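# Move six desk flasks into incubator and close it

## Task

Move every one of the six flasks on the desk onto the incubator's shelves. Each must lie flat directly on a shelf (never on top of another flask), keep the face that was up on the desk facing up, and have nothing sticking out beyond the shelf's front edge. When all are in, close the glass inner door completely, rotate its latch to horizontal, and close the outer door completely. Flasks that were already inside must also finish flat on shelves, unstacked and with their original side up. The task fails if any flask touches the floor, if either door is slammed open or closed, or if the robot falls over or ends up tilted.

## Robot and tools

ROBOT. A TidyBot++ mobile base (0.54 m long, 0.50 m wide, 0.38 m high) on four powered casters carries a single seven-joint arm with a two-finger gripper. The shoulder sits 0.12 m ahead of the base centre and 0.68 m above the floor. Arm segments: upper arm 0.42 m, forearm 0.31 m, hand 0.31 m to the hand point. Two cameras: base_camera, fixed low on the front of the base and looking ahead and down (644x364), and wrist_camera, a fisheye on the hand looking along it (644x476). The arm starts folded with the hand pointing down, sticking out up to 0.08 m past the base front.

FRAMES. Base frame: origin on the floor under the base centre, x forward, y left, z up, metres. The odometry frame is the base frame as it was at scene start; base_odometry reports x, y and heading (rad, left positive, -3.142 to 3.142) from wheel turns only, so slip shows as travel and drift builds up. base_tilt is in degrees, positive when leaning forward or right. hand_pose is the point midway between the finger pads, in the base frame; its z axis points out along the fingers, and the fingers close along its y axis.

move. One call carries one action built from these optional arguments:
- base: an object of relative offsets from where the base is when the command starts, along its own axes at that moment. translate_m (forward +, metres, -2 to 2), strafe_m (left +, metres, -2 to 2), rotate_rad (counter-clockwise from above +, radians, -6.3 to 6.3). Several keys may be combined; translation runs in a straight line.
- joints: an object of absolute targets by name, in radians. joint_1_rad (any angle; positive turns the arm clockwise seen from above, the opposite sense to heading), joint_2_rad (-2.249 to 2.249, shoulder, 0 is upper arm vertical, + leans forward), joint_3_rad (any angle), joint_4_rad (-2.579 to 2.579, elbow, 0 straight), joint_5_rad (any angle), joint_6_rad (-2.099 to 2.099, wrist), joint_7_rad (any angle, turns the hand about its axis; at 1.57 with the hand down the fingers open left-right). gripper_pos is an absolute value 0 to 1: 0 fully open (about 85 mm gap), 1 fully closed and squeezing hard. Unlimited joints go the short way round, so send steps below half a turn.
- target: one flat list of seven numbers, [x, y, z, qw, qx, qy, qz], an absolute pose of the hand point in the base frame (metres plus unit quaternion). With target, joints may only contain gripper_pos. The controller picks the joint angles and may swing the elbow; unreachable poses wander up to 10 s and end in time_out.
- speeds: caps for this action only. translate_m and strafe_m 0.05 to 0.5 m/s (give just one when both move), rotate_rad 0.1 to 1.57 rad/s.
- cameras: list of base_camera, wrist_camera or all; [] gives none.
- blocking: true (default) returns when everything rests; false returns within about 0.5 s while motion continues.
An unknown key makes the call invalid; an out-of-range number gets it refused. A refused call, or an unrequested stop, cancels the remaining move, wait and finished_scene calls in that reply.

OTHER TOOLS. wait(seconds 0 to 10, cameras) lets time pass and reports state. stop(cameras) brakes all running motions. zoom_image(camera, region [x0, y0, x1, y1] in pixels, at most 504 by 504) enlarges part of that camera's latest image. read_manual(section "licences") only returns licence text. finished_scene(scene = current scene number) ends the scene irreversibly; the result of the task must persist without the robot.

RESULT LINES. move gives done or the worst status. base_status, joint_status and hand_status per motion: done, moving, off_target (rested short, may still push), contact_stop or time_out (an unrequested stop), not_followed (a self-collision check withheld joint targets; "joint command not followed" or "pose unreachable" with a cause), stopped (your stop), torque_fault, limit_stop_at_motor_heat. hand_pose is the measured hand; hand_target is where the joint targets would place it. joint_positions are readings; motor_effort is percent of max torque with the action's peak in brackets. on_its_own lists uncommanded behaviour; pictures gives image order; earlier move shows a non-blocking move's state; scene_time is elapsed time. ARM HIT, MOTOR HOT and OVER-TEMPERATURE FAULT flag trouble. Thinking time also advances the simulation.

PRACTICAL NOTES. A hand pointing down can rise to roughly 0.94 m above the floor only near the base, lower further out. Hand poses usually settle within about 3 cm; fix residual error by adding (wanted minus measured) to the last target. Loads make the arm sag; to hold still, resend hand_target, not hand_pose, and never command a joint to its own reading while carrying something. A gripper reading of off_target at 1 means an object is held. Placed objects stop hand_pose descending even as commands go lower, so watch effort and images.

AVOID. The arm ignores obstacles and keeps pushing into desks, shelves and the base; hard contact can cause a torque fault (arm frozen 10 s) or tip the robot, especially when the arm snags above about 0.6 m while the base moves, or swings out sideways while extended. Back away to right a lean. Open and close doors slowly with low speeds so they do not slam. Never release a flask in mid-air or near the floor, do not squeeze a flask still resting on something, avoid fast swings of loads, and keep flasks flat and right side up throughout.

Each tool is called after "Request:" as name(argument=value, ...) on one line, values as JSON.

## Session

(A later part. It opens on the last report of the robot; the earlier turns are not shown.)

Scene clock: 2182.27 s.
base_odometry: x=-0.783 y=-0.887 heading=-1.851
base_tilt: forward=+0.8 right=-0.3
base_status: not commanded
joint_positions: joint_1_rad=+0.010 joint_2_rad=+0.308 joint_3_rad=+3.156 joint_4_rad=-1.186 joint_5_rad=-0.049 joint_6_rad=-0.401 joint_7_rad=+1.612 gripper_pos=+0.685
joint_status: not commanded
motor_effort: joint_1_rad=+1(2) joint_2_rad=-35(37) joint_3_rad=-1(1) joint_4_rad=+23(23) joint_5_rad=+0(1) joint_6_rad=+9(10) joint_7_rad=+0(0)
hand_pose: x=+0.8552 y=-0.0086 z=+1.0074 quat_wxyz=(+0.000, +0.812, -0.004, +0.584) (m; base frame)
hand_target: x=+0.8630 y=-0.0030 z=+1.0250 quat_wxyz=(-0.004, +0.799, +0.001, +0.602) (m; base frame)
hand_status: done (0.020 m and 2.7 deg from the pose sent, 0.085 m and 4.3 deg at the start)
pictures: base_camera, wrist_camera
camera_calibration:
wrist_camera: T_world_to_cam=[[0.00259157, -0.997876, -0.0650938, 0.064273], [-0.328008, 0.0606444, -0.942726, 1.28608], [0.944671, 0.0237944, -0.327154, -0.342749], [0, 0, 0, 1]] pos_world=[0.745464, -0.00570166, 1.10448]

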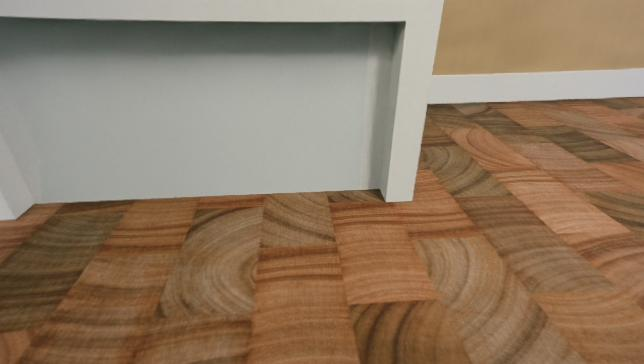

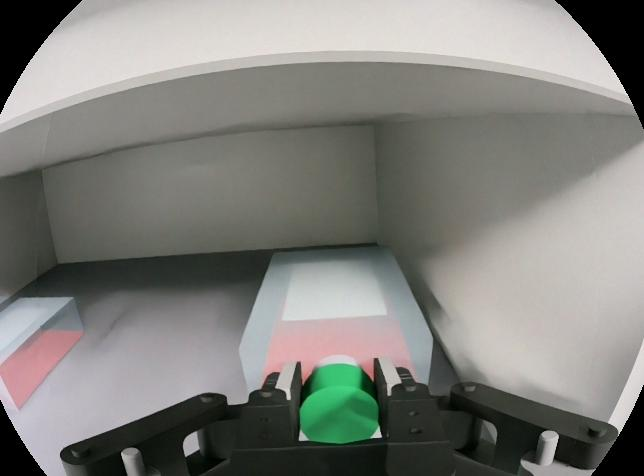

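Request:
move(target=[0.863, -0.003, 1.008, 0, 0.809, 0, 0.5878], cameras=[])

Request:
move(target=[0.863, -0.003, 0.995, 0, 0.809, 0, 0.5878], cameras=["wrist_camera"])

Scene clock: 2189.27 s.
move: done
base_odometry: x=-0.783 y=-0.887 heading=-1.851
base_tilt: forward=+0.8 right=-0.3
base_status: not commanded
joint_positions: joint_1_rad=+0.008 joint_2_rad=+0.308 joint_3_rad=+3.156 joint_4_rad=-1.186 joint_5_rad=-0.049 joint_6_rad=-0.401 joint_7_rad=+1.611 gripper_pos=+0.685
joint_status: not commanded
motor_effort: joint_1_rad=+0(2) joint_2_rad=-34(35) joint_3_rad=-1(1) joint_4_rad=+22(23) joint_5_rad=-1(1) joint_6_rad=+9(10) joint_7_rad=+0(0)
hand_pose: x=+0.8553 y=-0.0079 z=+1.0073 quat_wxyz=(+0.000, +0.812, -0.004, +0.584) (m; base frame)
hand_target: x=+0.8630 y=-0.0030 z=+1.0080 quat_wxyz=(+0.000, +0.809, +0.000, +0.588) (m; base frame)
hand_status: done (0.009 m and 0.8 deg from the pose sent, 0.010 m and 0.8 deg at the start)
pictures: none
No camera images: "cameras" was empty.

Scene clock: 2189.97 s.
move: done
base_odometry: x=-0.783 y=-0.887 heading=-1.851
base_tilt: forward=+0.8 right=-0.3
base_status: not commanded
joint_positions: joint_1_rad=+0.008 joint_2_rad=+0.310 joint_3_rad=+3.156 joint_4_rad=-1.212 joint_5_rad=-0.049 joint_6_rad=-0.382 joint_7_rad=+1.611 gripper_pos=+0.685
joint_status: not commanded
motor_effort: joint_1_rad=+1(1) joint_2_rad=-35(36) joint_3_rad=-1(1) joint_4_rad=+23(23) joint_5_rad=+0(1) joint_6_rad=+9(10) joint_7_rad=+0(0)
hand_pose: x=+0.8556 y=-0.0082 z=+0.9960 quat_wxyz=(+0.000, +0.814, -0.004, +0.580) (m; base frame)
hand_target: x=+0.8630 y=-0.0030 z=+0.9950 quat_wxyz=(+0.000, +0.809, +0.000, +0.588) (m; base frame)
hand_status: done (0.009 m and 1.2 deg from the pose sent, 0.015 m and 0.8 deg at the start)
pictures: wrist_camera
camera_calibration:
wrist_camera: T_world_to_cam=[[0.00201176, -0.99787, -0.0652088, 0.0645439], [-0.335872, 0.0607465, -0.939947, 1.27938], [0.941906, 0.0237927, -0.335034, -0.336655], [0, 0, 0, 1]] pos_world=[0.746676, -0.00530182, 1.09397]

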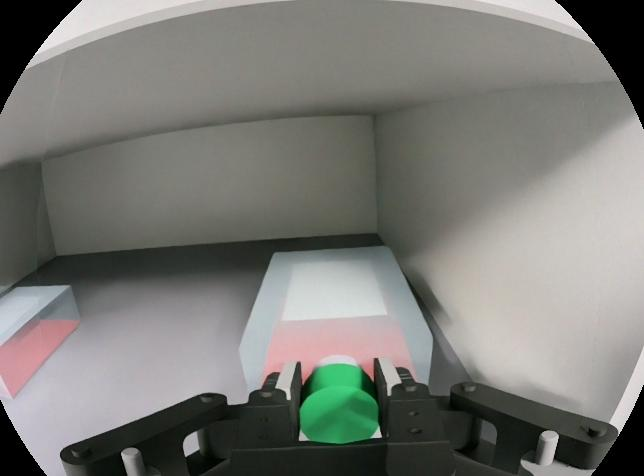

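Request:
move(target=[0.863, -0.003, 0.983, 0, 0.8141, 0, 0.5807], cameras=[])

Request:
move(target=[0.863, -0.003, 0.973, 0, 0.8141, 0, 0.5807], cameras=["wrist_camera"])

Scene clock: 2195.73 s.
move: done
base_odometry: x=-0.783 y=-0.887 heading=-1.851
base_tilt: forward=+0.8 right=-0.3
base_status: not commanded
joint_positions: joint_1_rad=+0.008 joint_2_rad=+0.311 joint_3_rad=+3.156 joint_4_rad=-1.225 joint_5_rad=-0.049 joint_6_rad=-0.382 joint_7_rad=+1.611 gripper_pos=+0.685
joint_status: not commanded
motor_effort: joint_1_rad=+2(2) joint_2_rad=-35(36) joint_3_rad=-1(1) joint_4_rad=+23(23) joint_5_rad=+0(1) joint_6_rad=+9(10) joint_7_rad=+0(0)
hand_pose: x=+0.8548 y=-0.0082 z=+0.9878 quat_wxyz=(+0.000, +0.818, -0.005, +0.575) (m; base frame)
hand_target: x=+0.8630 y=-0.0030 z=+0.9830 quat_wxyz=(+0.000, +0.814, +0.000, +0.581) (m; base frame)
hand_status: done (0.011 m and 1.0 deg from the pose sent, 0.016 m and 0.5 deg at the start)
pictures: none
No camera images: "cameras" was empty.

Scene clock: 2196.40 s.
move: done
base_odometry: x=-0.783 y=-0.887 heading=-1.851
base_tilt: forward=+0.8 right=-0.3
base_status: not commanded
joint_positions: joint_1_rad=+0.008 joint_2_rad=+0.311 joint_3_rad=+3.156 joint_4_rad=-1.255 joint_5_rad=-0.049 joint_6_rad=-0.354 joint_7_rad=+1.611 gripper_pos=+0.685
joint_status: not commanded
motor_effort: joint_1_rad=+1(1) joint_2_rad=-33(36) joint_3_rad=-1(1) joint_4_rad=+22(23) joint_5_rad=+0(1) joint_6_rad=+9(10) joint_7_rad=+1(1)
hand_pose: x=+0.8547 y=-0.0086 z=+0.9774 quat_wxyz=(+0.000, +0.819, -0.005, +0.574) (m; base frame)
hand_target: x=+0.8630 y=-0.0030 z=+0.9730 quat_wxyz=(+0.000, +0.814, +0.000, +0.581) (m; base frame)
hand_status: done (0.011 m and 1.2 deg from the pose sent, 0.018 m and 1.0 deg at the start)
pictures: wrist_camera
camera_calibration:
wrist_camera: T_world_to_cam=[[-0.000444019, -0.997849, -0.0655594, 0.0652593], [-0.350966, 0.0615445, -0.934363, 1.26913], [0.936388, 0.0225943, -0.350239, -0.322466], [0, 0, 0, 1]] pos_world=[0.747403, -0.005703, 1.07716]

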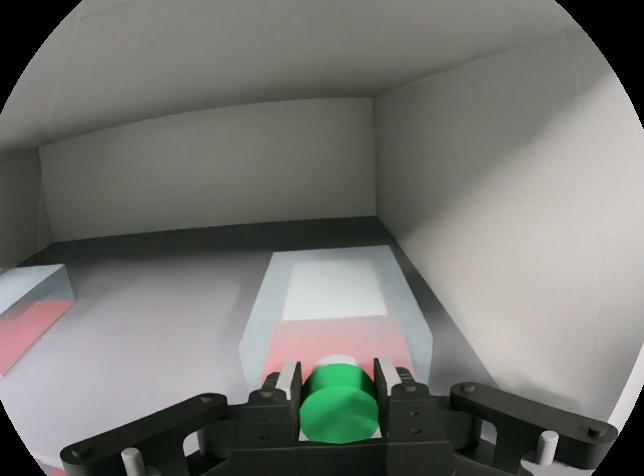

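Request:
move(target=[0.863, -0.003, 0.965, 0, 0.8141, 0, 0.5807], cameras=[])

Request:
move(target=[0.863, -0.003, 0.957, 0, 0.8141, 0, 0.5807], cameras=["wrist_camera"])

Scene clock: 2200.80 s.
move: done
base_odometry: x=-0.783 y=-0.887 heading=-1.851
base_tilt: forward=+0.8 right=-0.3
base_status: not commanded
joint_positions: joint_1_rad=+0.008 joint_2_rad=+0.311 joint_3_rad=+3.156 joint_4_rad=-1.270 joint_5_rad=-0.049 joint_6_rad=-0.324 joint_7_rad=+1.611 gripper_pos=+0.685
joint_status: not commanded
motor_effort: joint_1_rad=+1(1) joint_2_rad=-32(33) joint_3_rad=-1(1) joint_4_rad=+21(22) joint_5_rad=+0(1) joint_6_rad=+9(9) joint_7_rad=+0(1)
hand_pose: x=+0.8563 y=-0.0091 z=+0.9770 quat_wxyz=(+0.001, +0.815, -0.006, +0.580) (m; base frame)
hand_target: x=+0.8630 y=-0.0030 z=+0.9650 quat_wxyz=(+0.000, +0.814, +0.000, +0.581) (m; base frame)
hand_status: done (0.015 m and 0.7 deg from the pose sent, 0.016 m and 1.2 deg at the start)
pictures: none
No camera images: "cameras" was empty.

Scene clock: 2201.43 s.
move: done
base_odometry: x=-0.783 y=-0.887 heading=-1.851
base_tilt: forward=+0.8 right=-0.3
base_status: not commanded
joint_positions: joint_1_rad=+0.008 joint_2_rad=+0.311 joint_3_rad=+3.156 joint_4_rad=-1.287 joint_5_rad=-0.049 joint_6_rad=-0.292 joint_7_rad=+1.611 gripper_pos=+0.685
joint_status: not commanded
motor_effort: joint_1_rad=+1(1) joint_2_rad=-31(33) joint_3_rad=-1(1) joint_4_rad=+20(21) joint_5_rad=+0(0) joint_6_rad=+8(9) joint_7_rad=+0(1)
hand_pose: x=+0.8578 y=-0.0095 z=+0.9764 quat_wxyz=(+0.001, +0.810, -0.006, +0.586) (m; base frame)
hand_target: x=+0.8630 y=-0.0030 z=+0.9570 quat_wxyz=(+0.000, +0.814, +0.000, +0.581) (m; base frame)
hand_status: done (0.021 m and 1.0 deg from the pose sent, 0.022 m and 0.7 deg at the start)
pictures: wrist_camera
camera_calibration:
wrist_camera: T_world_to_cam=[[-0.00108609, -0.997887, -0.0649585, 0.0644073], [-0.322059, 0.0618466, -0.944697, 1.25452], [0.946719, 0.0198944, -0.321446, -0.362583], [0, 0, 0, 1]] pos_world=[0.747365, -0.00610336, 1.07278]

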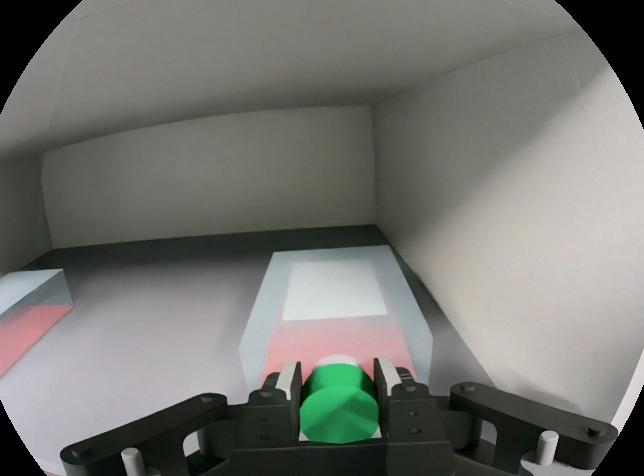

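Request:
move(target=[0.863, -0.003, 0.966, 0, 0.8241, 0, 0.5664], cameras=["wrist_camera"])

Scene clock: 2207.90 s.
move: done
base_odometry: x=-0.783 y=-0.887 heading=-1.851
base_tilt: forward=+0.8 right=-0.3
base_status: not commanded
joint_positions: joint_1_rad=+0.008 joint_2_rad=+0.314 joint_3_rad=+3.156 joint_4_rad=-1.257 joint_5_rad=-0.049 joint_6_rad=-0.342 joint_7_rad=+1.611 gripper_pos=+0.685
joint_status: not commanded
motor_effort: joint_1_rad=+0(1) joint_2_rad=-33(34) joint_3_rad=-1(1) joint_4_rad=+21(21) joint_5_rad=+0(1) joint_6_rad=+9(9) joint_7_rad=+0(1)
hand_pose: x=+0.8568 y=-0.0087 z=+0.9773 quat_wxyz=(+0.000, +0.817, -0.005, +0.576) (m; base frame)
hand_target: x=+0.8630 y=-0.0030 z=+0.9660 quat_wxyz=(+0.000, +0.824, +0.000, +0.566) (m; base frame)
hand_status: done (0.014 m and 1.5 deg from the pose sent, 0.013 m and 2.8 deg at the start)
pictures: wrist_camera
camera_calibration:
wrist_camera: T_world_to_cam=[[-0.000270475, -0.997855, -0.0654575, 0.0649681], [-0.344463, 0.0615444, -0.93678, 1.2666], [0.9388, 0.0222943, -0.343741, -0.332848], [0, 0, 0, 1]] pos_world=[0.748794, -0.00570299, 1.07637]

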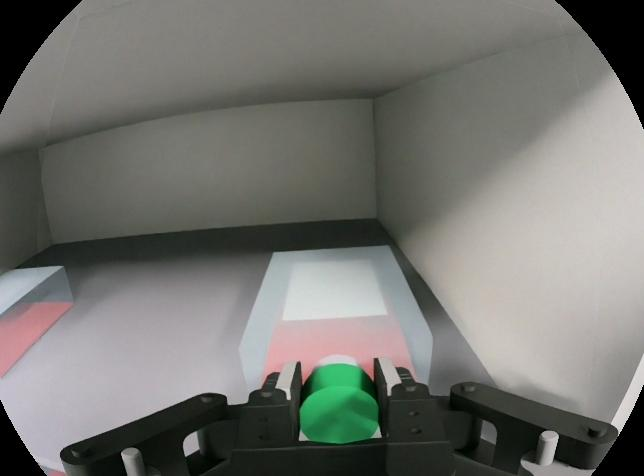

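Request:
move(joints={"gripper_pos": 0.62}, cameras=["wrist_camera"])

Request:
move(joints={"gripper_pos": 0.45}, cameras=["wrist_camera"])

Scene clock: 2214.43 s.
move: done
base_odometry: x=-0.783 y=-0.887 heading=-1.851
base_tilt: forward=+0.8 right=-0.3
base_status: not commanded
joint_positions: joint_1_rad=+0.008 joint_2_rad=+0.314 joint_3_rad=+3.156 joint_4_rad=-1.257 joint_5_rad=-0.049 joint_6_rad=-0.342 joint_7_rad=+1.611 gripper_pos=+0.620
joint_status: all done
motor_effort: joint_1_rad=+1(1) joint_2_rad=-34(35) joint_3_rad=-1(1) joint_4_rad=+21(22) joint_5_rad=+0(1) joint_6_rad=+9(9) joint_7_rad=+0(1)
hand_pose: x=+0.8568 y=-0.0087 z=+0.9773 quat_wxyz=(+0.000, +0.817, -0.005, +0.576) (m; base frame)
hand_target: x=+0.8630 y=-0.0030 z=+0.9660 quat_wxyz=(+0.000, +0.824, +0.000, +0.566) (m; base frame)
hand_status: not commanded
pictures: wrist_camera
camera_calibration:
wrist_camera: T_world_to_cam=[[-0.000270475, -0.997855, -0.0654575, 0.0649681], [-0.344463, 0.0615444, -0.93678, 1.2666], [0.9388, 0.0222943, -0.343741, -0.332848], [0, 0, 0, 1]] pos_world=[0.748794, -0.00570299, 1.07637]

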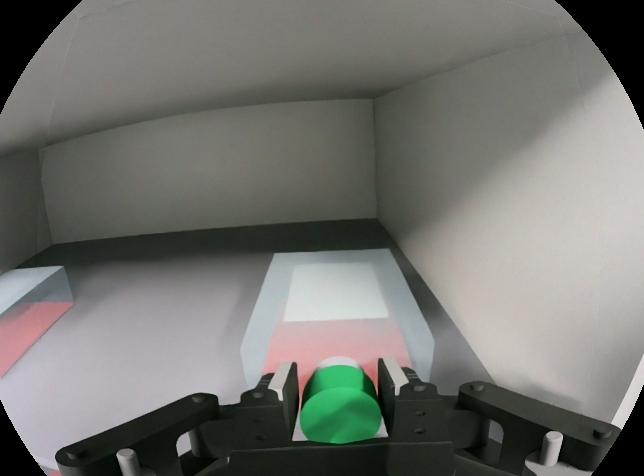

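Scene clock: 2215.03 s.
move: done
base_odometry: x=-0.783 y=-0.887 heading=-1.851
base_tilt: forward=+0.8 right=-0.3
base_status: not commanded
joint_positions: joint_1_rad=+0.008 joint_2_rad=+0.314 joint_3_rad=+3.156 joint_4_rad=-1.257 joint_5_rad=-0.049 joint_6_rad=-0.342 joint_7_rad=+1.611 gripper_pos=+0.450
joint_status: all done
motor_effort: joint_1_rad=+1(1) joint_2_rad=-34(34) joint_3_rad=-1(1) joint_4_rad=+21(22) joint_5_rad=+0(1) joint_6_rad=+9(9) joint_7_rad=+0(1)
hand_pose: x=+0.8568 y=-0.0087 z=+0.9773 quat_wxyz=(+0.000, +0.817, -0.005, +0.576) (m; base frame)
hand_target: x=+0.8630 y=-0.0030 z=+0.9660 quat_wxyz=(+0.000, +0.824, +0.000, +0.566) (m; base frame)
hand_status: not commanded
pictures: wrist_camera
camera_calibration:
wrist_camera: T_world_to_cam=[[-0.000270475, -0.997855, -0.0654575, 0.0649681], [-0.344463, 0.0615444, -0.93678, 1.2666], [0.9388, 0.0222943, -0.343741, -0.332848], [0, 0, 0, 1]] pos_world=[0.748794, -0.00570299, 1.07637]

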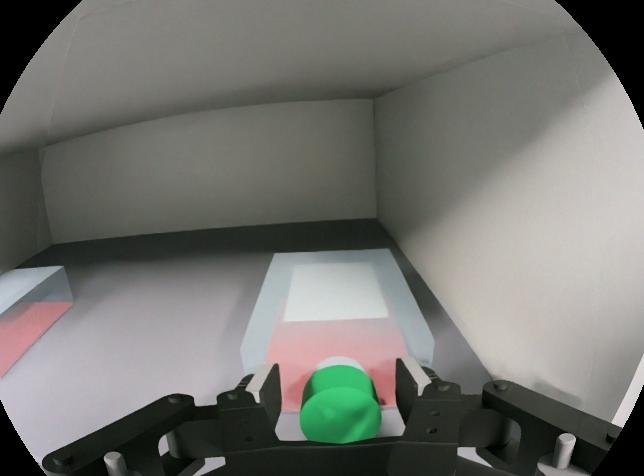

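Request:
move(target=[0.785, -0.003, 0.992, 0, 0.8241, 0, 0.5664], cameras=["wrist_camera"])

Request:
move(base={"translate_m": -0.5}, cameras=["wrist_camera", "base_camera"])

Scene clock: 2223.03 s.
move: done
base_odometry: x=-0.783 y=-0.887 heading=-1.851
base_tilt: forward=+0.8 right=-0.3
base_status: not commanded
joint_positions: joint_1_rad=+0.008 joint_2_rad=+0.146 joint_3_rad=+3.156 joint_4_rad=-1.394 joint_5_rad=-0.049 joint_6_rad=-0.349 joint_7_rad=+1.611 gripper_pos=+0.450
joint_status: not commanded
motor_effort: joint_1_rad=+1(1) joint_2_rad=-28(36) joint_3_rad=-1(1) joint_4_rad=+21(22) joint_5_rad=+0(1) joint_6_rad=+9(9) joint_7_rad=+0(0)
hand_pose: x=+0.7901 y=-0.0081 z=+1.0103 quat_wxyz=(-0.001, +0.810, -0.006, +0.586) (m; base frame)
hand_target: x=+0.7850 y=-0.0030 z=+0.9920 quat_wxyz=(+0.000, +0.824, +0.000, +0.566) (m; base frame)
hand_status: done (0.020 m and 2.8 deg from the pose sent, 0.074 m and 1.5 deg at the start)
pictures: wrist_camera
camera_calibration:
wrist_camera: T_world_to_cam=[[0.00119059, -0.997731, -0.0673124, 0.0683904], [-0.321975, 0.0633454, -0.944627, 1.2646], [0.946747, 0.0227976, -0.321169, -0.288007], [0, 0, 0, 1]] pos_world=[0.679759, -0.00530581, 1.10668]

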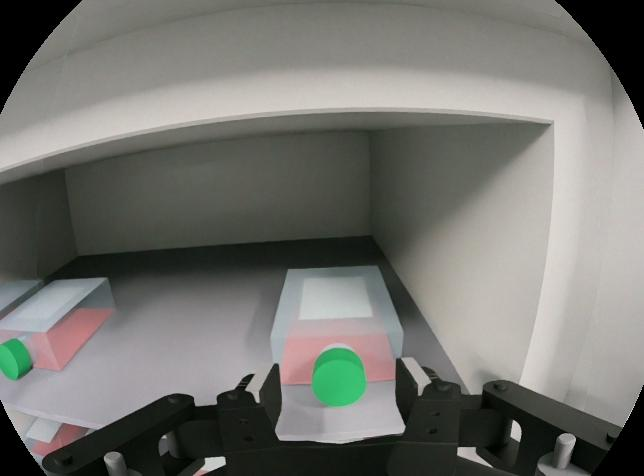

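Scene clock: 2225.50 s.
move: done
base_odometry: x=-0.645 y=-0.406 heading=-1.851
base_tilt: forward=+0.8 right=-0.3
base_status: done
joint_positions: joint_1_rad=+0.008 joint_2_rad=+0.138 joint_3_rad=+3.156 joint_4_rad=-1.397 joint_5_rad=-0.049 joint_6_rad=-0.351 joint_7_rad=+1.611 gripper_pos=+0.450
joint_status: not commanded
motor_effort: joint_1_rad=+1(4) joint_2_rad=-28(32) joint_3_rad=-1(3) joint_4_rad=+22(22) joint_5_rad=-1(1) joint_6_rad=+9(9) joint_7_rad=+0(0)
hand_pose: x=+0.7873 y=-0.0077 z=+1.0135 quat_wxyz=(-0.001, +0.809, -0.006, +0.588) (m; base frame)
hand_target: x=+0.7850 y=-0.0030 z=+0.9920 quat_wxyz=(+0.000, +0.824, +0.000, +0.566) (m; base frame)
hand_status: not commanded
pictures: base_camera, wrist_camera
camera_calibration:
wrist_camera: T_world_to_cam=[[0.00207911, -0.99773, -0.0673026, 0.0683702], [-0.31842, 0.0631391, -0.945845, 1.26514], [0.947947, 0.023397, -0.317566, -0.288886], [0, 0, 0, 1]] pos_world=[0.676552, -0.00490552, 1.10948]

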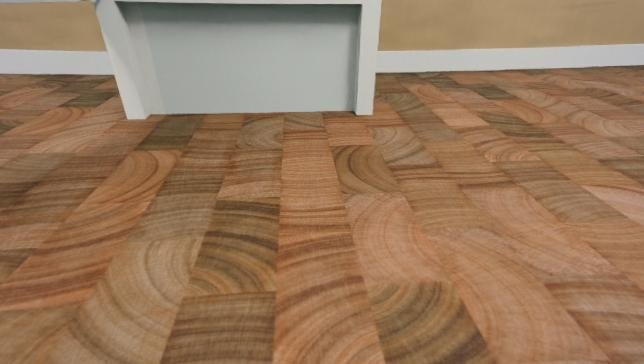

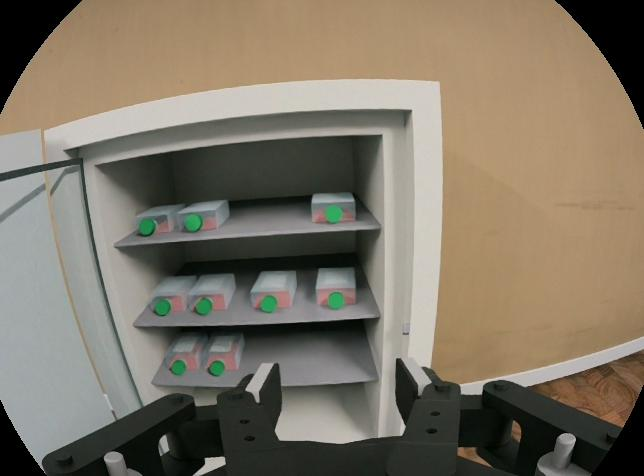

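Request:
move(base={"translate_m": -1.529, "strafe_m": 1.477, "rotate_rad": 0.962}, speeds={"rotate_rad": 0.5}, target=[0.43, 0, 1.09, 0, 0.8191, 0, 0.5736], joints={"gripper_pos": 0.52})

Scene clock: 2267.47 s.
move: done
base_odometry: x=+1.197 y=+0.655 heading=-0.888
base_tilt: forward=+0.8 right=-0.3
base_status: done
joint_positions: joint_1_rad=+0.009 joint_2_rad=-0.604 joint_3_rad=+3.157 joint_4_rad=-1.596 joint_5_rad=-0.042 joint_6_rad=-0.891 joint_7_rad=+1.611 gripper_pos=+0.520
joint_status: all done
motor_effort: joint_1_rad=+0(4) joint_2_rad=+1(31) joint_3_rad=-1(5) joint_4_rad=+18(22) joint_5_rad=-1(1) joint_6_rad=+9(9) joint_7_rad=+0(1)
hand_pose: x=+0.4395 y=+0.0011 z=+1.1051 quat_wxyz=(-0.006, +0.808, +0.004, +0.589) (m; base frame)
hand_target: x=+0.4300 y=+0.0000 z=+1.0900 quat_wxyz=(+0.000, +0.819, +0.000, +0.574) (m; base frame)
hand_status: done (0.018 m and 2.4 deg from the pose sent, 0.366 m and 2.1 deg at the start)
pictures: base_camera, wrist_camera
camera_calibration:
wrist_camera: T_world_to_cam=[[0.0244168, -0.997625, -0.0644114, 0.0710256], [-0.316088, 0.0534211, -0.947225, 1.24099], [0.948416, 0.0434879, -0.314033, 0.0656186], [0, 0, 0, 1]] pos_world=[0.328295, 0.00170808, 1.20068]

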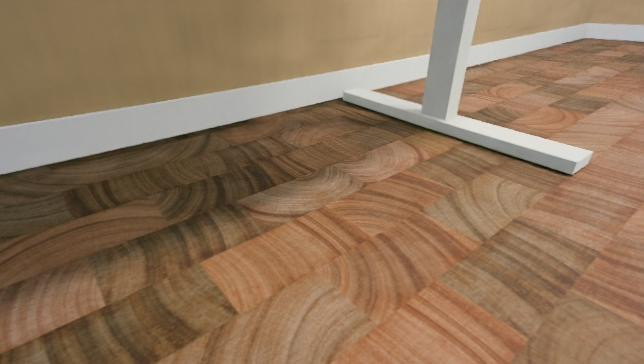

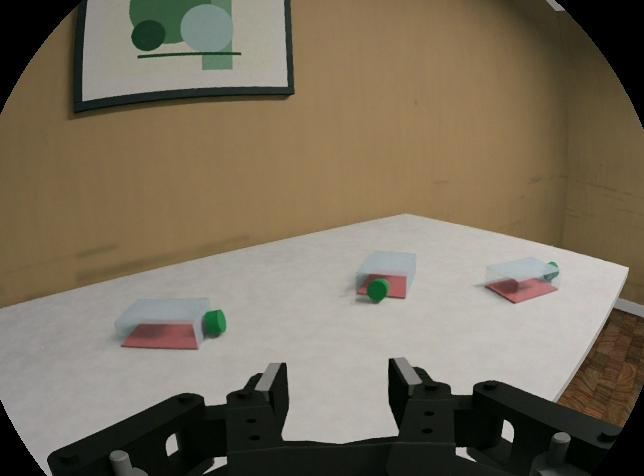

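Request:
zoom_image(camera="wrist_camera", region=[300, 220, 460, 340])

Scaled by 3.150.

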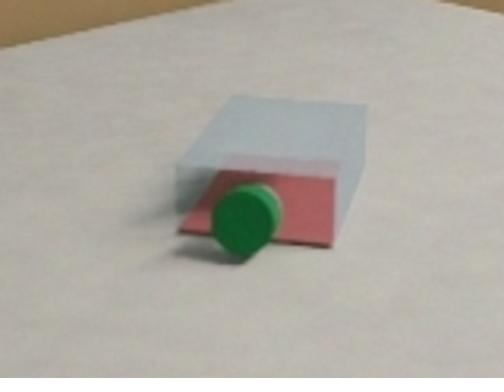

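Request:
move(target=[0.62, 0.02, 1.06, 0.055, 0.8153, -0.0785, 0.571], cameras=[])

Request:
move(target=[0.77, -0.025, 1.0, 0.1094, 0.804, -0.1563, 0.563], cameras=["wrist_camera"])

Scene clock: 2298.93 s.
move: done
base_odometry: x=+1.197 y=+0.655 heading=-0.888
base_tilt: forward=+0.8 right=-0.3
base_status: not commanded
joint_positions: joint_1_rad=+0.206 joint_2_rad=-0.213 joint_3_rad=+2.768 joint_4_rad=-1.544 joint_5_rad=+0.441 joint_6_rad=-0.735 joint_7_rad=+1.058 gripper_pos=+0.520
joint_status: not commanded
motor_effort: joint_1_rad=+0(1) joint_2_rad=-12(14) joint_3_rad=+1(1) joint_4_rad=+20(22) joint_5_rad=+3(3) joint_6_rad=+7(9) joint_7_rad=+0(0)
hand_pose: x=+0.6087 y=+0.0182 z=+1.0366 quat_wxyz=(+0.066, +0.835, -0.063, +0.543) (m; base frame)
hand_target: x=+0.6200 y=+0.0200 z=+1.0600 quat_wxyz=(+0.055, +0.815, -0.079, +0.571) (m; base frame)
hand_status: done (0.026 m and 4.5 deg from the pose sent, 0.187 m and 12.0 deg at the start)
pictures: none
No camera images: "cameras" was empty.

Scene clock: 2300.80 s.
move: done
base_odometry: x=+1.197 y=+0.655 heading=-0.888
base_tilt: forward=+0.8 right=-0.3
base_status: not commanded
joint_positions: joint_1_rad=-0.351 joint_2_rad=+0.156 joint_3_rad=+3.311 joint_4_rad=-1.387 joint_5_rad=+0.852 joint_6_rad=-0.714 joint_7_rad=+0.624 gripper_pos=+0.520
joint_status: not commanded
motor_effort: joint_1_rad=+0(2) joint_2_rad=-26(28) joint_3_rad=+0(2) joint_4_rad=+20(21) joint_5_rad=+4(4) joint_6_rad=+5(7) joint_7_rad=+0(0)
hand_pose: x=+0.7547 y=-0.0289 z=+0.9832 quat_wxyz=(+0.121, +0.822, -0.146, +0.536) (m; base frame)
hand_target: x=+0.7700 y=-0.0250 z=+1.0000 quat_wxyz=(+0.109, +0.804, -0.156, +0.563) (m; base frame)
hand_status: done (0.023 m and 4.1 deg from the pose sent, 0.171 m and 12.6 deg at the start)
pictures: wrist_camera
camera_calibration:
wrist_camera: T_world_to_cam=[[-0.365439, -0.93065, -0.0185558, 0.276661], [-0.370492, 0.163711, -0.914294, 1.2386], [0.853926, -0.327244, -0.404625, -0.120744], [0, 0, 0, 1]] pos_world=[0.663102, 0.0151894, 1.08872]

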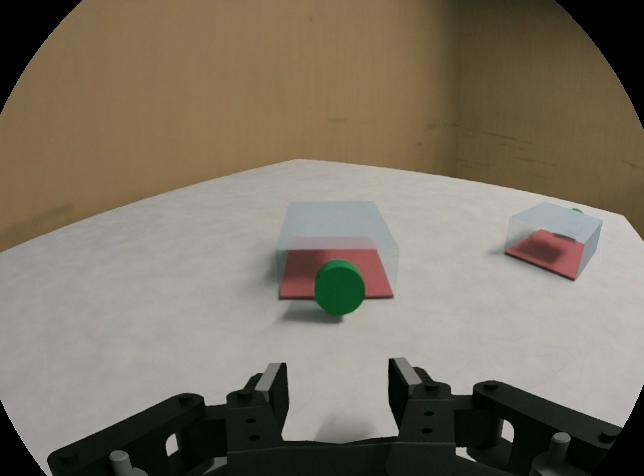

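Request:
move(target=[0.82, -0.046, 0.999, 0.1094, 0.804, -0.1563, 0.563], cameras=["wrist_camera"])

Scene clock: 2311.40 s.
move: done
base_odometry: x=+1.197 y=+0.655 heading=-0.888
base_tilt: forward=+0.8 right=-0.3
base_status: not commanded
joint_positions: joint_1_rad=-0.398 joint_2_rad=+0.272 joint_3_rad=+3.526 joint_4_rad=-1.249 joint_5_rad=+0.691 joint_6_rad=-0.635 joint_7_rad=+0.679 gripper_pos=+0.520
joint_status: not commanded
motor_effort: joint_1_rad=+0(2) joint_2_rad=-29(31) joint_3_rad=+1(2) joint_4_rad=+20(22) joint_5_rad=+3(5) joint_6_rad=+6(6) joint_7_rad=+0(0)
hand_pose: x=+0.8040 y=-0.0662 z=+0.9948 quat_wxyz=(+0.115, +0.803, -0.189, +0.554) (m; base frame)
hand_target: x=+0.8200 y=-0.0460 z=+0.9990 quat_wxyz=(+0.109, +0.804, -0.156, +0.563) (m; base frame)
hand_status: done (0.026 m and 4.0 deg from the pose sent, 0.069 m and 4.1 deg at the start)
pictures: wrist_camera
camera_calibration:
wrist_camera: T_world_to_cam=[[-0.423373, -0.901997, -0.0846011, 0.374327], [-0.301101, 0.228171, -0.925892, 1.23363], [0.854455, -0.366524, -0.368194, -0.209624], [0, 0, 0, 1]] pos_world=[0.709043, -0.0206699, 1.0967]

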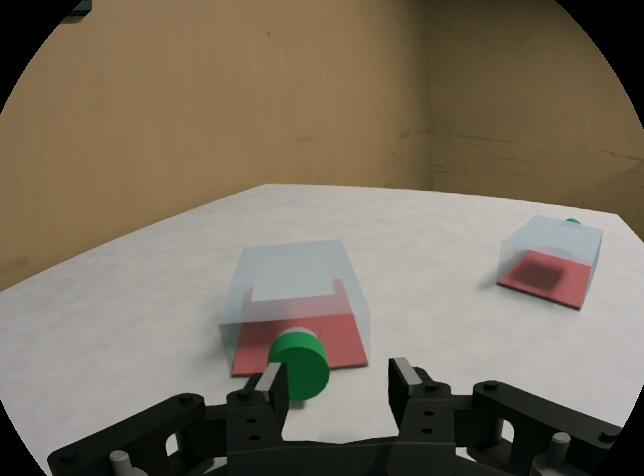

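Request:
move(target=[0.827, -0.0265, 0.99, 0.0971, 0.8073, -0.1387, 0.5653], cameras=["wrist_camera"])

Scene clock: 2322.00 s.
move: done
base_odometry: x=+1.197 y=+0.655 heading=-0.888
base_tilt: forward=+0.8 right=-0.3
base_status: not commanded
joint_positions: joint_1_rad=-0.432 joint_2_rad=+0.278 joint_3_rad=+3.555 joint_4_rad=-1.249 joint_5_rad=+0.661 joint_6_rad=-0.588 joint_7_rad=+0.693 gripper_pos=+0.520
joint_status: not commanded
motor_effort: joint_1_rad=+0(2) joint_2_rad=-30(31) joint_3_rad=+2(3) joint_4_rad=+21(21) joint_5_rad=+3(3) joint_6_rad=+6(6) joint_7_rad=+0(0)
hand_pose: x=+0.8129 y=-0.0461 z=+0.9991 quat_wxyz=(+0.097, +0.801, -0.174, +0.565) (m; base frame)
hand_target: x=+0.8270 y=-0.0265 z=+0.9900 quat_wxyz=(+0.097, +0.807, -0.139, +0.565) (m; base frame)
hand_status: done (0.026 m and 4.1 deg from the pose sent, 0.046 m and 6.3 deg at the start)
pictures: wrist_camera
camera_calibration:
wrist_camera: T_world_to_cam=[[-0.378561, -0.920096, -0.100573, 0.375327], [-0.288588, 0.220577, -0.931699, 1.23094], [0.879437, -0.323681, -0.34903, -0.245727], [0, 0, 0, 1]] pos_world=[0.713418, -0.00571553, 1.09884]

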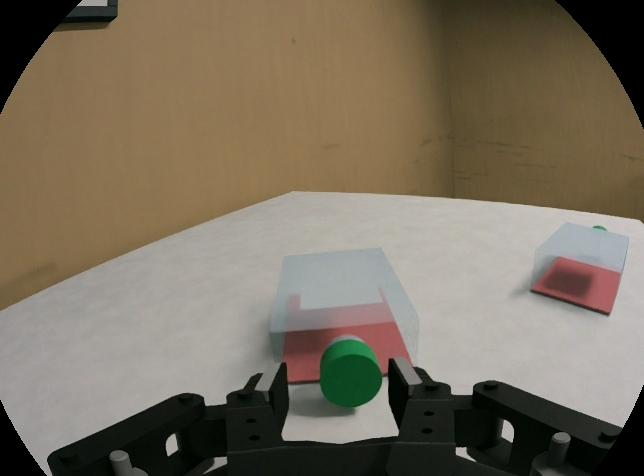

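Request:
move(target=[0.843, -0.040, 0.979, 0.0971, 0.8073, -0.1387, 0.5653], cameras=["wrist_camera"])

Scene clock: 2339.67 s.
move: done
base_odometry: x=+1.197 y=+0.655 heading=-0.888
base_tilt: forward=+0.8 right=-0.3
base_status: not commanded
joint_positions: joint_1_rad=-0.433 joint_2_rad=+0.323 joint_3_rad=+3.618 joint_4_rad=-1.248 joint_5_rad=+0.560 joint_6_rad=-0.536 joint_7_rad=+0.766 gripper_pos=+0.520
joint_status: not commanded
motor_effort: joint_1_rad=+0(2) joint_2_rad=-31(33) joint_3_rad=+2(3) joint_4_rad=+20(22) joint_5_rad=+3(3) joint_6_rad=+6(7) joint_7_rad=+0(1)
hand_pose: x=+0.8292 y=-0.0553 z=+0.9772 quat_wxyz=(+0.097, +0.807, -0.171, +0.557) (m; base frame)
hand_target: x=+0.8430 y=-0.0400 z=+0.9790 quat_wxyz=(+0.097, +0.807, -0.139, +0.565) (m; base frame)
hand_status: done (0.021 m and 3.8 deg from the pose sent, 0.037 m and 4.1 deg at the start)
pictures: wrist_camera
camera_calibration:
wrist_camera: T_world_to_cam=[[-0.375963, -0.9218, -0.0945383, 0.36265], [-0.308441, 0.220696, -0.925288, 1.22749], [0.873794, -0.318714, -0.367294, -0.247873], [0, 0, 0, 1]] pos_world=[0.73154, -0.0156116, 1.07902]

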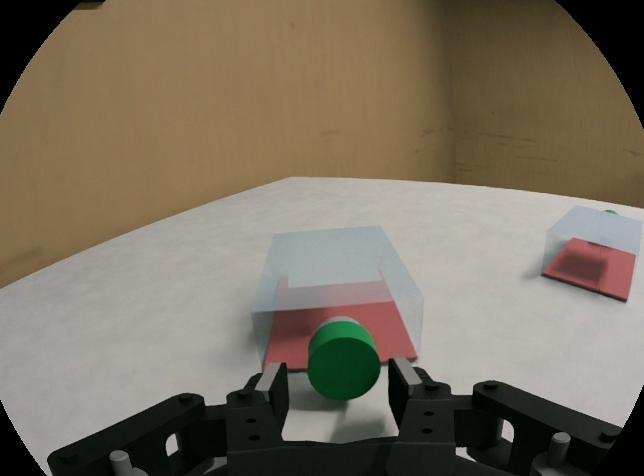

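Request:
move(target=[0.863, -0.0505, 0.984, 0.0971, 0.8073, -0.1387, 0.5653], cameras=["wrist_camera"])

Scene clock: 2348.03 s.
move: done
base_odometry: x=+1.197 y=+0.655 heading=-0.888
base_tilt: forward=+0.8 right=-0.3
base_status: not commanded
joint_positions: joint_1_rad=-0.397 joint_2_rad=+0.366 joint_3_rad=+3.618 joint_4_rad=-1.164 joint_5_rad=+0.459 joint_6_rad=-0.536 joint_7_rad=+0.862 gripper_pos=+0.520
joint_status: not commanded
motor_effort: joint_1_rad=+1(2) joint_2_rad=-33(34) joint_3_rad=+3(3) joint_4_rad=+21(22) joint_5_rad=+2(3) joint_6_rad=+7(7) joint_7_rad=+0(1)
hand_pose: x=+0.8491 y=-0.0555 z=+0.9887 quat_wxyz=(+0.092, +0.804, -0.164, +0.564) (m; base frame)
hand_target: x=+0.8630 y=-0.0505 z=+0.9840 quat_wxyz=(+0.097, +0.807, -0.139, +0.565) (m; base frame)
hand_status: done (0.015 m and 3.0 deg from the pose sent, 0.035 m and 3.8 deg at the start)
pictures: wrist_camera
camera_calibration:
wrist_camera: T_world_to_cam=[[-0.358652, -0.928476, -0.0964413, 0.357842], [-0.299683, 0.212372, -0.930101, 1.24114], [0.884058, -0.304681, -0.354416, -0.281766], [0, 0, 0, 1]] pos_world=[0.749386, -0.0171838, 1.08903]

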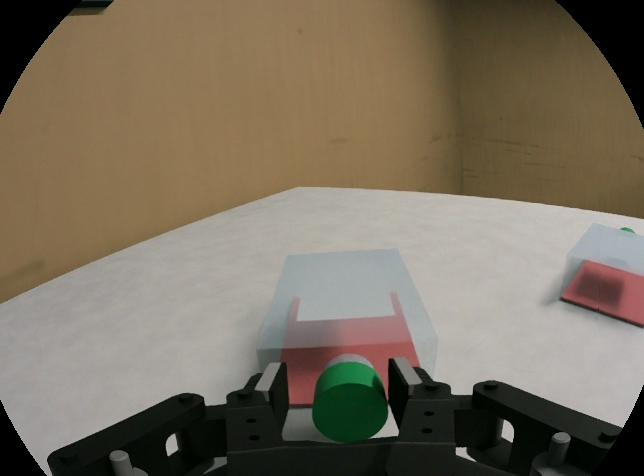

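Request:
move(target=[0.869, -0.0575, 0.974, 0.0971, 0.8073, -0.1387, 0.5653], cameras=["wrist_camera"])

Scene clock: 2356.70 s.
move: done
base_odometry: x=+1.197 y=+0.655 heading=-0.888
base_tilt: forward=+0.8 right=-0.3
base_status: not commanded
joint_positions: joint_1_rad=-0.396 joint_2_rad=+0.382 joint_3_rad=+3.630 joint_4_rad=-1.165 joint_5_rad=+0.419 joint_6_rad=-0.509 joint_7_rad=+0.886 gripper_pos=+0.520
joint_status: not commanded
motor_effort: joint_1_rad=+1(2) joint_2_rad=-33(34) joint_3_rad=+3(3) joint_4_rad=+21(21) joint_5_rad=+2(3) joint_6_rad=+7(7) joint_7_rad=+0(0)
hand_pose: x=+0.8569 y=-0.0524 z=+0.9823 quat_wxyz=(+0.085, +0.805, -0.160, +0.565) (m; base frame)
hand_target: x=+0.8690 y=-0.0575 z=+0.9740 quat_wxyz=(+0.097, +0.807, -0.139, +0.565) (m; base frame)
hand_status: done (0.016 m and 2.8 deg from the pose sent, 0.025 m and 3.0 deg at the start)
pictures: wrist_camera
camera_calibration:
wrist_camera: T_world_to_cam=[[-0.345186, -0.932869, -0.102968, 0.357565], [-0.300067, 0.213649, -0.929685, 1.23691], [0.889273, -0.290017, -0.353672, -0.294366], [0, 0, 0, 1]] pos_world=[0.756355, -0.0160749, 1.08265]

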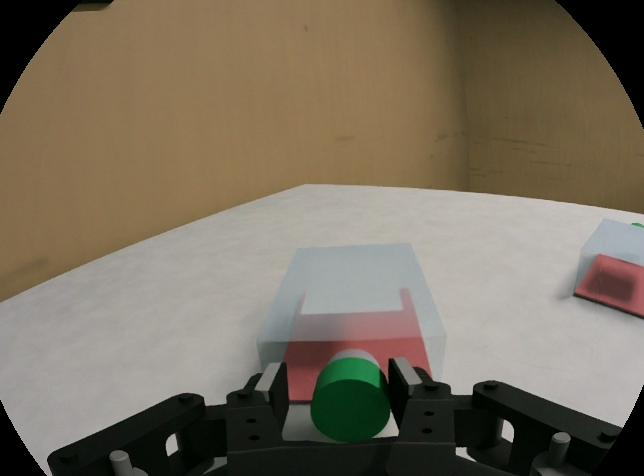

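Request:
move(target=[0.869, -0.064, 0.974, 0.1144, 0.8026, -0.1633, 0.5621], cameras=["wrist_camera"])

Scene clock: 2372.17 s.
move: done
base_odometry: x=+1.197 y=+0.655 heading=-0.888
base_tilt: forward=+0.8 right=-0.3
base_status: not commanded
joint_positions: joint_1_rad=-0.406 joint_2_rad=+0.406 joint_3_rad=+3.666 joint_4_rad=-1.147 joint_5_rad=+0.427 joint_6_rad=-0.516 joint_7_rad=+0.877 gripper_pos=+0.520
joint_status: not commanded
motor_effort: joint_1_rad=+0(2) joint_2_rad=-34(35) joint_3_rad=+3(4) joint_4_rad=+21(21) joint_5_rad=+2(2) joint_6_rad=+7(7) joint_7_rad=+0(1)
hand_pose: x=+0.8617 y=-0.0634 z=+0.9806 quat_wxyz=(+0.103, +0.802, -0.164, +0.565) (m; base frame)
hand_target: x=+0.8690 y=-0.0640 z=+0.9740 quat_wxyz=(+0.114, +0.803, -0.163, +0.562) (m; base frame)
hand_status: done (0.010 m and 1.4 deg from the pose sent, 0.019 m and 3.4 deg at the start)
pictures: wrist_camera
camera_calibration:
wrist_camera: T_world_to_cam=[[-0.371215, -0.925084, -0.0801246, 0.349278], [-0.296693, 0.199936, -0.933809, 1.23932], [0.879871, -0.322871, -0.348685, -0.301358], [0, 0, 0, 1]] pos_world=[0.762512, -0.0219746, 1.0802]

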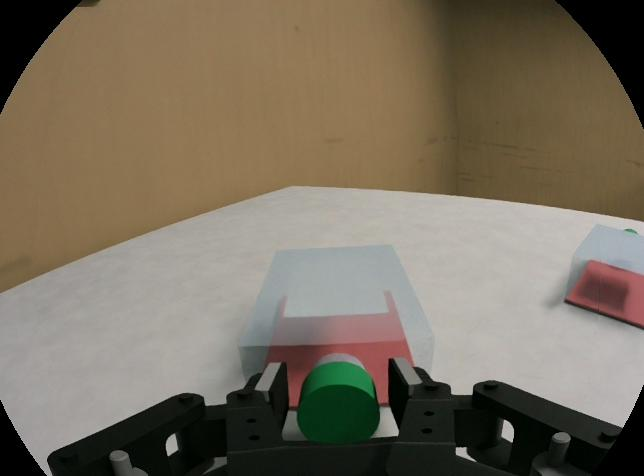

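Request:
move(target=[0.869, -0.064, 0.971, 0.1144, 0.8026, -0.1633, 0.5621], joints={"gripper_pos": 0.64}, cameras=[])

Request:
move(joints={"gripper_pos": 0.74}, cameras=["wrist_camera"])

Scene clock: 2378.80 s.
move: done
base_odometry: x=+1.197 y=+0.655 heading=-0.888
base_tilt: forward=+0.8 right=-0.3
base_status: not commanded
joint_positions: joint_1_rad=-0.409 joint_2_rad=+0.406 joint_3_rad=+3.675 joint_4_rad=-1.147 joint_5_rad=+0.427 joint_6_rad=-0.516 joint_7_rad=+0.877 gripper_pos=+0.640
joint_status: all done
motor_effort: joint_1_rad=+0(2) joint_2_rad=-34(34) joint_3_rad=+3(4) joint_4_rad=+20(21) joint_5_rad=+2(2) joint_6_rad=+7(7) joint_7_rad=+0(1)
hand_pose: x=+0.8611 y=-0.0664 z=+0.9815 quat_wxyz=(+0.106, +0.801, -0.165, +0.565) (m; base frame)
hand_target: x=+0.8690 y=-0.0640 z=+0.9710 quat_wxyz=(+0.114, +0.803, -0.163, +0.562) (m; base frame)
hand_status: done (0.013 m and 1.1 deg from the pose sent, 0.012 m and 1.4 deg at the start)
pictures: none
No camera images: "cameras" was empty.

Scene clock: 2379.33 s.
move: off_target
base_odometry: x=+1.197 y=+0.655 heading=-0.888
base_tilt: forward=+0.8 right=-0.3
base_status: not commanded
joint_positions: joint_1_rad=-0.409 joint_2_rad=+0.406 joint_3_rad=+3.675 joint_4_rad=-1.147 joint_5_rad=+0.427 joint_6_rad=-0.516 joint_7_rad=+0.877 gripper_pos=+0.684
joint_status: gripper_pos off_target (ended at +0.684, target +0.740)
motor_effort: joint_1_rad=+1(1) joint_2_rad=-33(34) joint_3_rad=+3(4) joint_4_rad=+19(21) joint_5_rad=+2(2) joint_6_rad=+6(7) joint_7_rad=+0(1)
hand_pose: x=+0.8611 y=-0.0664 z=+0.9816 quat_wxyz=(+0.106, +0.801, -0.165, +0.565) (m; base frame)
hand_target: x=+0.8690 y=-0.0640 z=+0.9710 quat_wxyz=(+0.114, +0.803, -0.163, +0.562) (m; base frame)
hand_status: not commanded
pictures: wrist_camera
camera_calibration:
wrist_camera: T_world_to_cam=[[-0.376175, -0.923327, -0.0771942, 0.347969], [-0.294494, 0.198141, -0.934887, 1.23986], [0.878502, -0.328948, -0.34645, -0.30278], [0, 0, 0, 1]] pos_world=[0.762021, -0.0239764, 1.08109]

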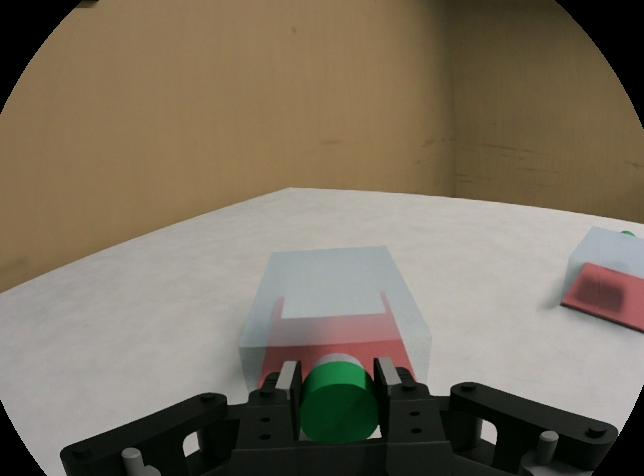

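Request:
move(joints={"gripper_pos": 0.82}, cameras=[])

Request:
move(target=[0.869, -0.064, 1.015, 0.1144, 0.8026, -0.1633, 0.5621], cameras=["wrist_camera"])

Scene clock: 2384.40 s.
move: off_target
base_odometry: x=+1.197 y=+0.655 heading=-0.888
base_tilt: forward=+0.8 right=-0.3
base_status: not commanded
joint_positions: joint_1_rad=-0.409 joint_2_rad=+0.406 joint_3_rad=+3.675 joint_4_rad=-1.147 joint_5_rad=+0.427 joint_6_rad=-0.516 joint_7_rad=+0.877 gripper_pos=+0.684
joint_status: gripper_pos off_target (ended at +0.684, target +0.820)
motor_effort: joint_1_rad=+1(1) joint_2_rad=-33(33) joint_3_rad=+3(3) joint_4_rad=+20(20) joint_5_rad=+2(2) joint_6_rad=+7(7) joint_7_rad=+0(1)
hand_pose: x=+0.8611 y=-0.0664 z=+0.9816 quat_wxyz=(+0.106, +0.801, -0.165, +0.565) (m; base frame)
hand_target: x=+0.8690 y=-0.0640 z=+0.9710 quat_wxyz=(+0.114, +0.803, -0.163, +0.562) (m; base frame)
hand_status: not commanded
pictures: none
No camera images: "cameras" was empty.

Scene clock: 2385.50 s.
move: done
base_odometry: x=+1.197 y=+0.655 heading=-0.888
base_tilt: forward=+0.8 right=-0.3
base_status: not commanded
joint_positions: joint_1_rad=-0.354 joint_2_rad=+0.420 joint_3_rad=+3.601 joint_4_rad=-0.999 joint_5_rad=+0.427 joint_6_rad=-0.619 joint_7_rad=+0.882 gripper_pos=+0.684
joint_status: not commanded
motor_effort: joint_1_rad=+0(1) joint_2_rad=-36(37) joint_3_rad=+3(4) joint_4_rad=+22(23) joint_5_rad=+3(3) joint_6_rad=+8(8) joint_7_rad=+0(1)
hand_pose: x=+0.8666 y=-0.0629 z=+1.0238 quat_wxyz=(+0.100, +0.791, -0.179, +0.577) (m; base frame)
hand_target: x=+0.8690 y=-0.0640 z=+1.0150 quat_wxyz=(+0.114, +0.803, -0.163, +0.562) (m; base frame)
hand_status: done (0.009 m and 3.3 deg from the pose sent, 0.034 m and 1.1 deg at the start)
pictures: wrist_camera
camera_calibration:
wrist_camera: T_world_to_cam=[[-0.387833, -0.915327, -0.108452, 0.39904], [-0.258231, 0.22085, -0.940501, 1.25597], [0.884818, -0.336751, -0.322019, -0.322785], [0, 0, 0, 1]] pos_world=[0.764698, -0.0208274, 1.12058]

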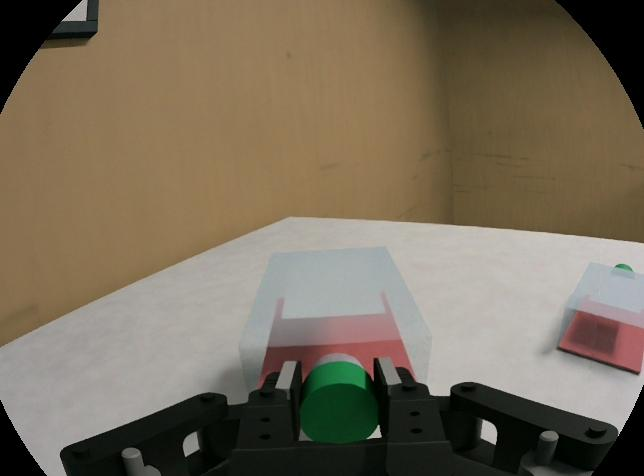

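Request:
move(target=[0.68, -0.01, 1.08, 0.0699, 0.813, -0.0998, 0.5693], cameras=[])

Request:
move(target=[0.45, 0, 1.08, 0, 0.8191, 0, 0.5736], cameras=[])

Request:
move(base={"translate_m": -0.237, "strafe_m": -2.0, "rotate_rad": -0.963}, speeds={"rotate_rad": 0.5})

Scene clock: 2417.57 s.
move: done
base_odometry: x=+1.197 y=+0.655 heading=-0.888
base_tilt: forward=+0.8 right=-0.3
base_status: not commanded
joint_positions: joint_1_rad=-0.078 joint_2_rad=-0.031 joint_3_rad=+3.020 joint_4_rad=-1.329 joint_5_rad=+0.572 joint_6_rad=-0.726 joint_7_rad=+0.882 gripper_pos=+0.684
joint_status: not commanded
motor_effort: joint_1_rad=+0(2) joint_2_rad=-21(38) joint_3_rad=-1(3) joint_4_rad=+21(23) joint_5_rad=+3(3) joint_6_rad=+8(8) joint_7_rad=+0(1)
hand_pose: x=+0.6890 y=+0.0040 z=+1.0822 quat_wxyz=(+0.027, +0.808, -0.119, +0.576) (m; base frame)
hand_target: x=+0.6800 y=-0.0100 z=+1.0800 quat_wxyz=(+0.070, +0.813, -0.100, +0.569) (m; base frame)
hand_status: done (0.017 m and 5.4 deg from the pose sent, 0.202 m and 10.1 deg at the start)
pictures: none
No camera images: "cameras" was empty.

Scene clock: 2419.70 s.
move: done
base_odometry: x=+1.197 y=+0.655 heading=-0.888
base_tilt: forward=+0.8 right=-0.3
base_status: not commanded
joint_positions: joint_1_rad=-0.024 joint_2_rad=-0.575 joint_3_rad=+3.123 joint_4_rad=-1.634 joint_5_rad=+0.048 joint_6_rad=-0.834 joint_7_rad=+1.494 gripper_pos=+0.684
joint_status: not commanded
motor_effort: joint_1_rad=+0(1) joint_2_rad=+0(23) joint_3_rad=+0(1) joint_4_rad=+20(22) joint_5_rad=+0(3) joint_6_rad=+9(10) joint_7_rad=+0(1)
hand_pose: x=+0.4591 y=+0.0083 z=+1.0901 quat_wxyz=(-0.006, +0.811, -0.009, +0.585) (m; base frame)
hand_target: x=+0.4500 y=+0.0000 z=+1.0800 quat_wxyz=(+0.000, +0.819, +0.000, +0.574) (m; base frame)
hand_status: done (0.016 m and 2.0 deg from the pose sent, 0.239 m and 14.0 deg at the start)
pictures: none
No camera images: "cameras" was empty.

Scene clock: 2424.73 s.
move: done
base_odometry: x=-0.504 y=-0.423 heading=-1.852
base_tilt: forward=+0.8 right=-0.3
base_status: done
joint_positions: joint_1_rad=-0.020 joint_2_rad=-0.577 joint_3_rad=+3.133 joint_4_rad=-1.637 joint_5_rad=+0.037 joint_6_rad=-0.835 joint_7_rad=+1.496 gripper_pos=+0.684
joint_status: not commanded
motor_effort: joint_1_rad=+1(2) joint_2_rad=+0(4) joint_3_rad=+0(3) joint_4_rad=+20(21) joint_5_rad=+0(1) joint_6_rad=+10(10) joint_7_rad=+0(1)
hand_pose: x=+0.4586 y=+0.0041 z=+1.0888 quat_wxyz=(-0.010, +0.812, -0.016, +0.584) (m; base frame)
hand_target: x=+0.4500 y=+0.0000 z=+1.0800 quat_wxyz=(+0.000, +0.819, +0.000, +0.574) (m; base frame)
hand_status: not commanded
pictures: base_camera, wrist_camera
camera_calibration:
wrist_camera: T_world_to_cam=[[-0.00509819, -0.995616, -0.0933941, 0.117667], [-0.326977, 0.0899212, -0.940744, 1.22925], [0.945018, 0.0257417, -0.326002, 0.0568822], [0, 0, 0, 1]] pos_world=[0.348781, 0.00515187, 1.18594]

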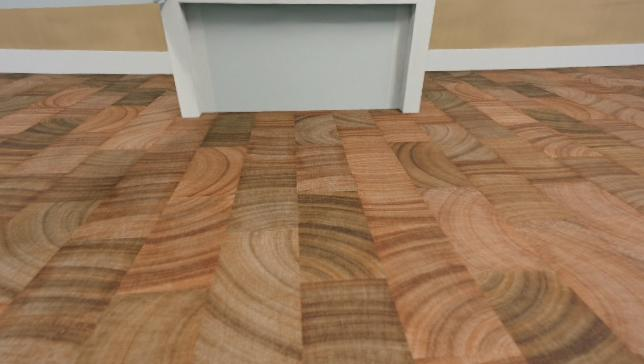

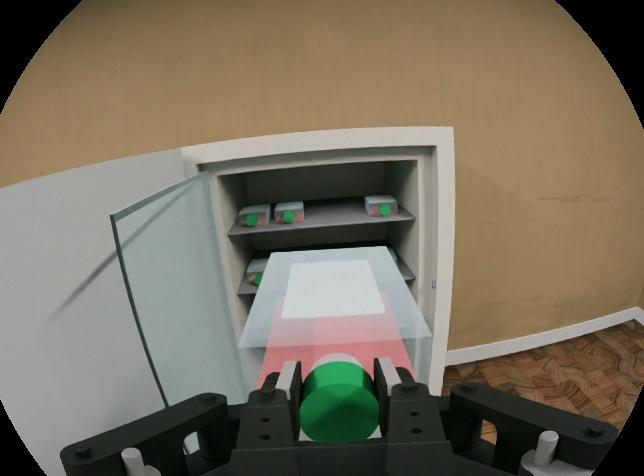

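Request:
zoom_image(camera="base_camera", region=[160, 80, 240, 130])

Request:
zoom_image(camera="base_camera", region=[380, 80, 460, 130])

Scaled by 6.300.

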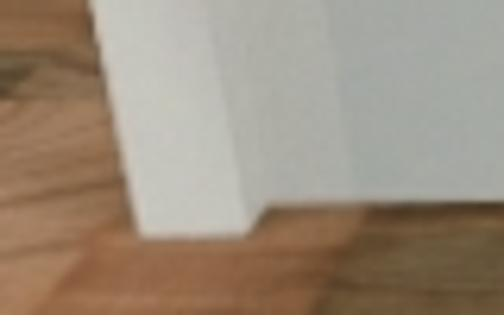

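Scaled by 6.300.

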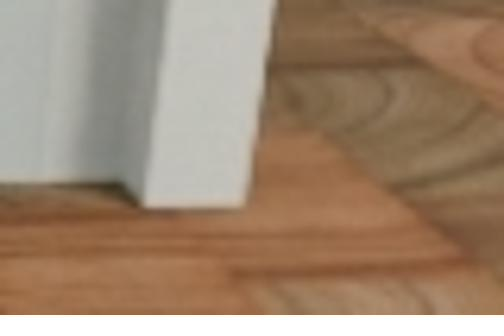

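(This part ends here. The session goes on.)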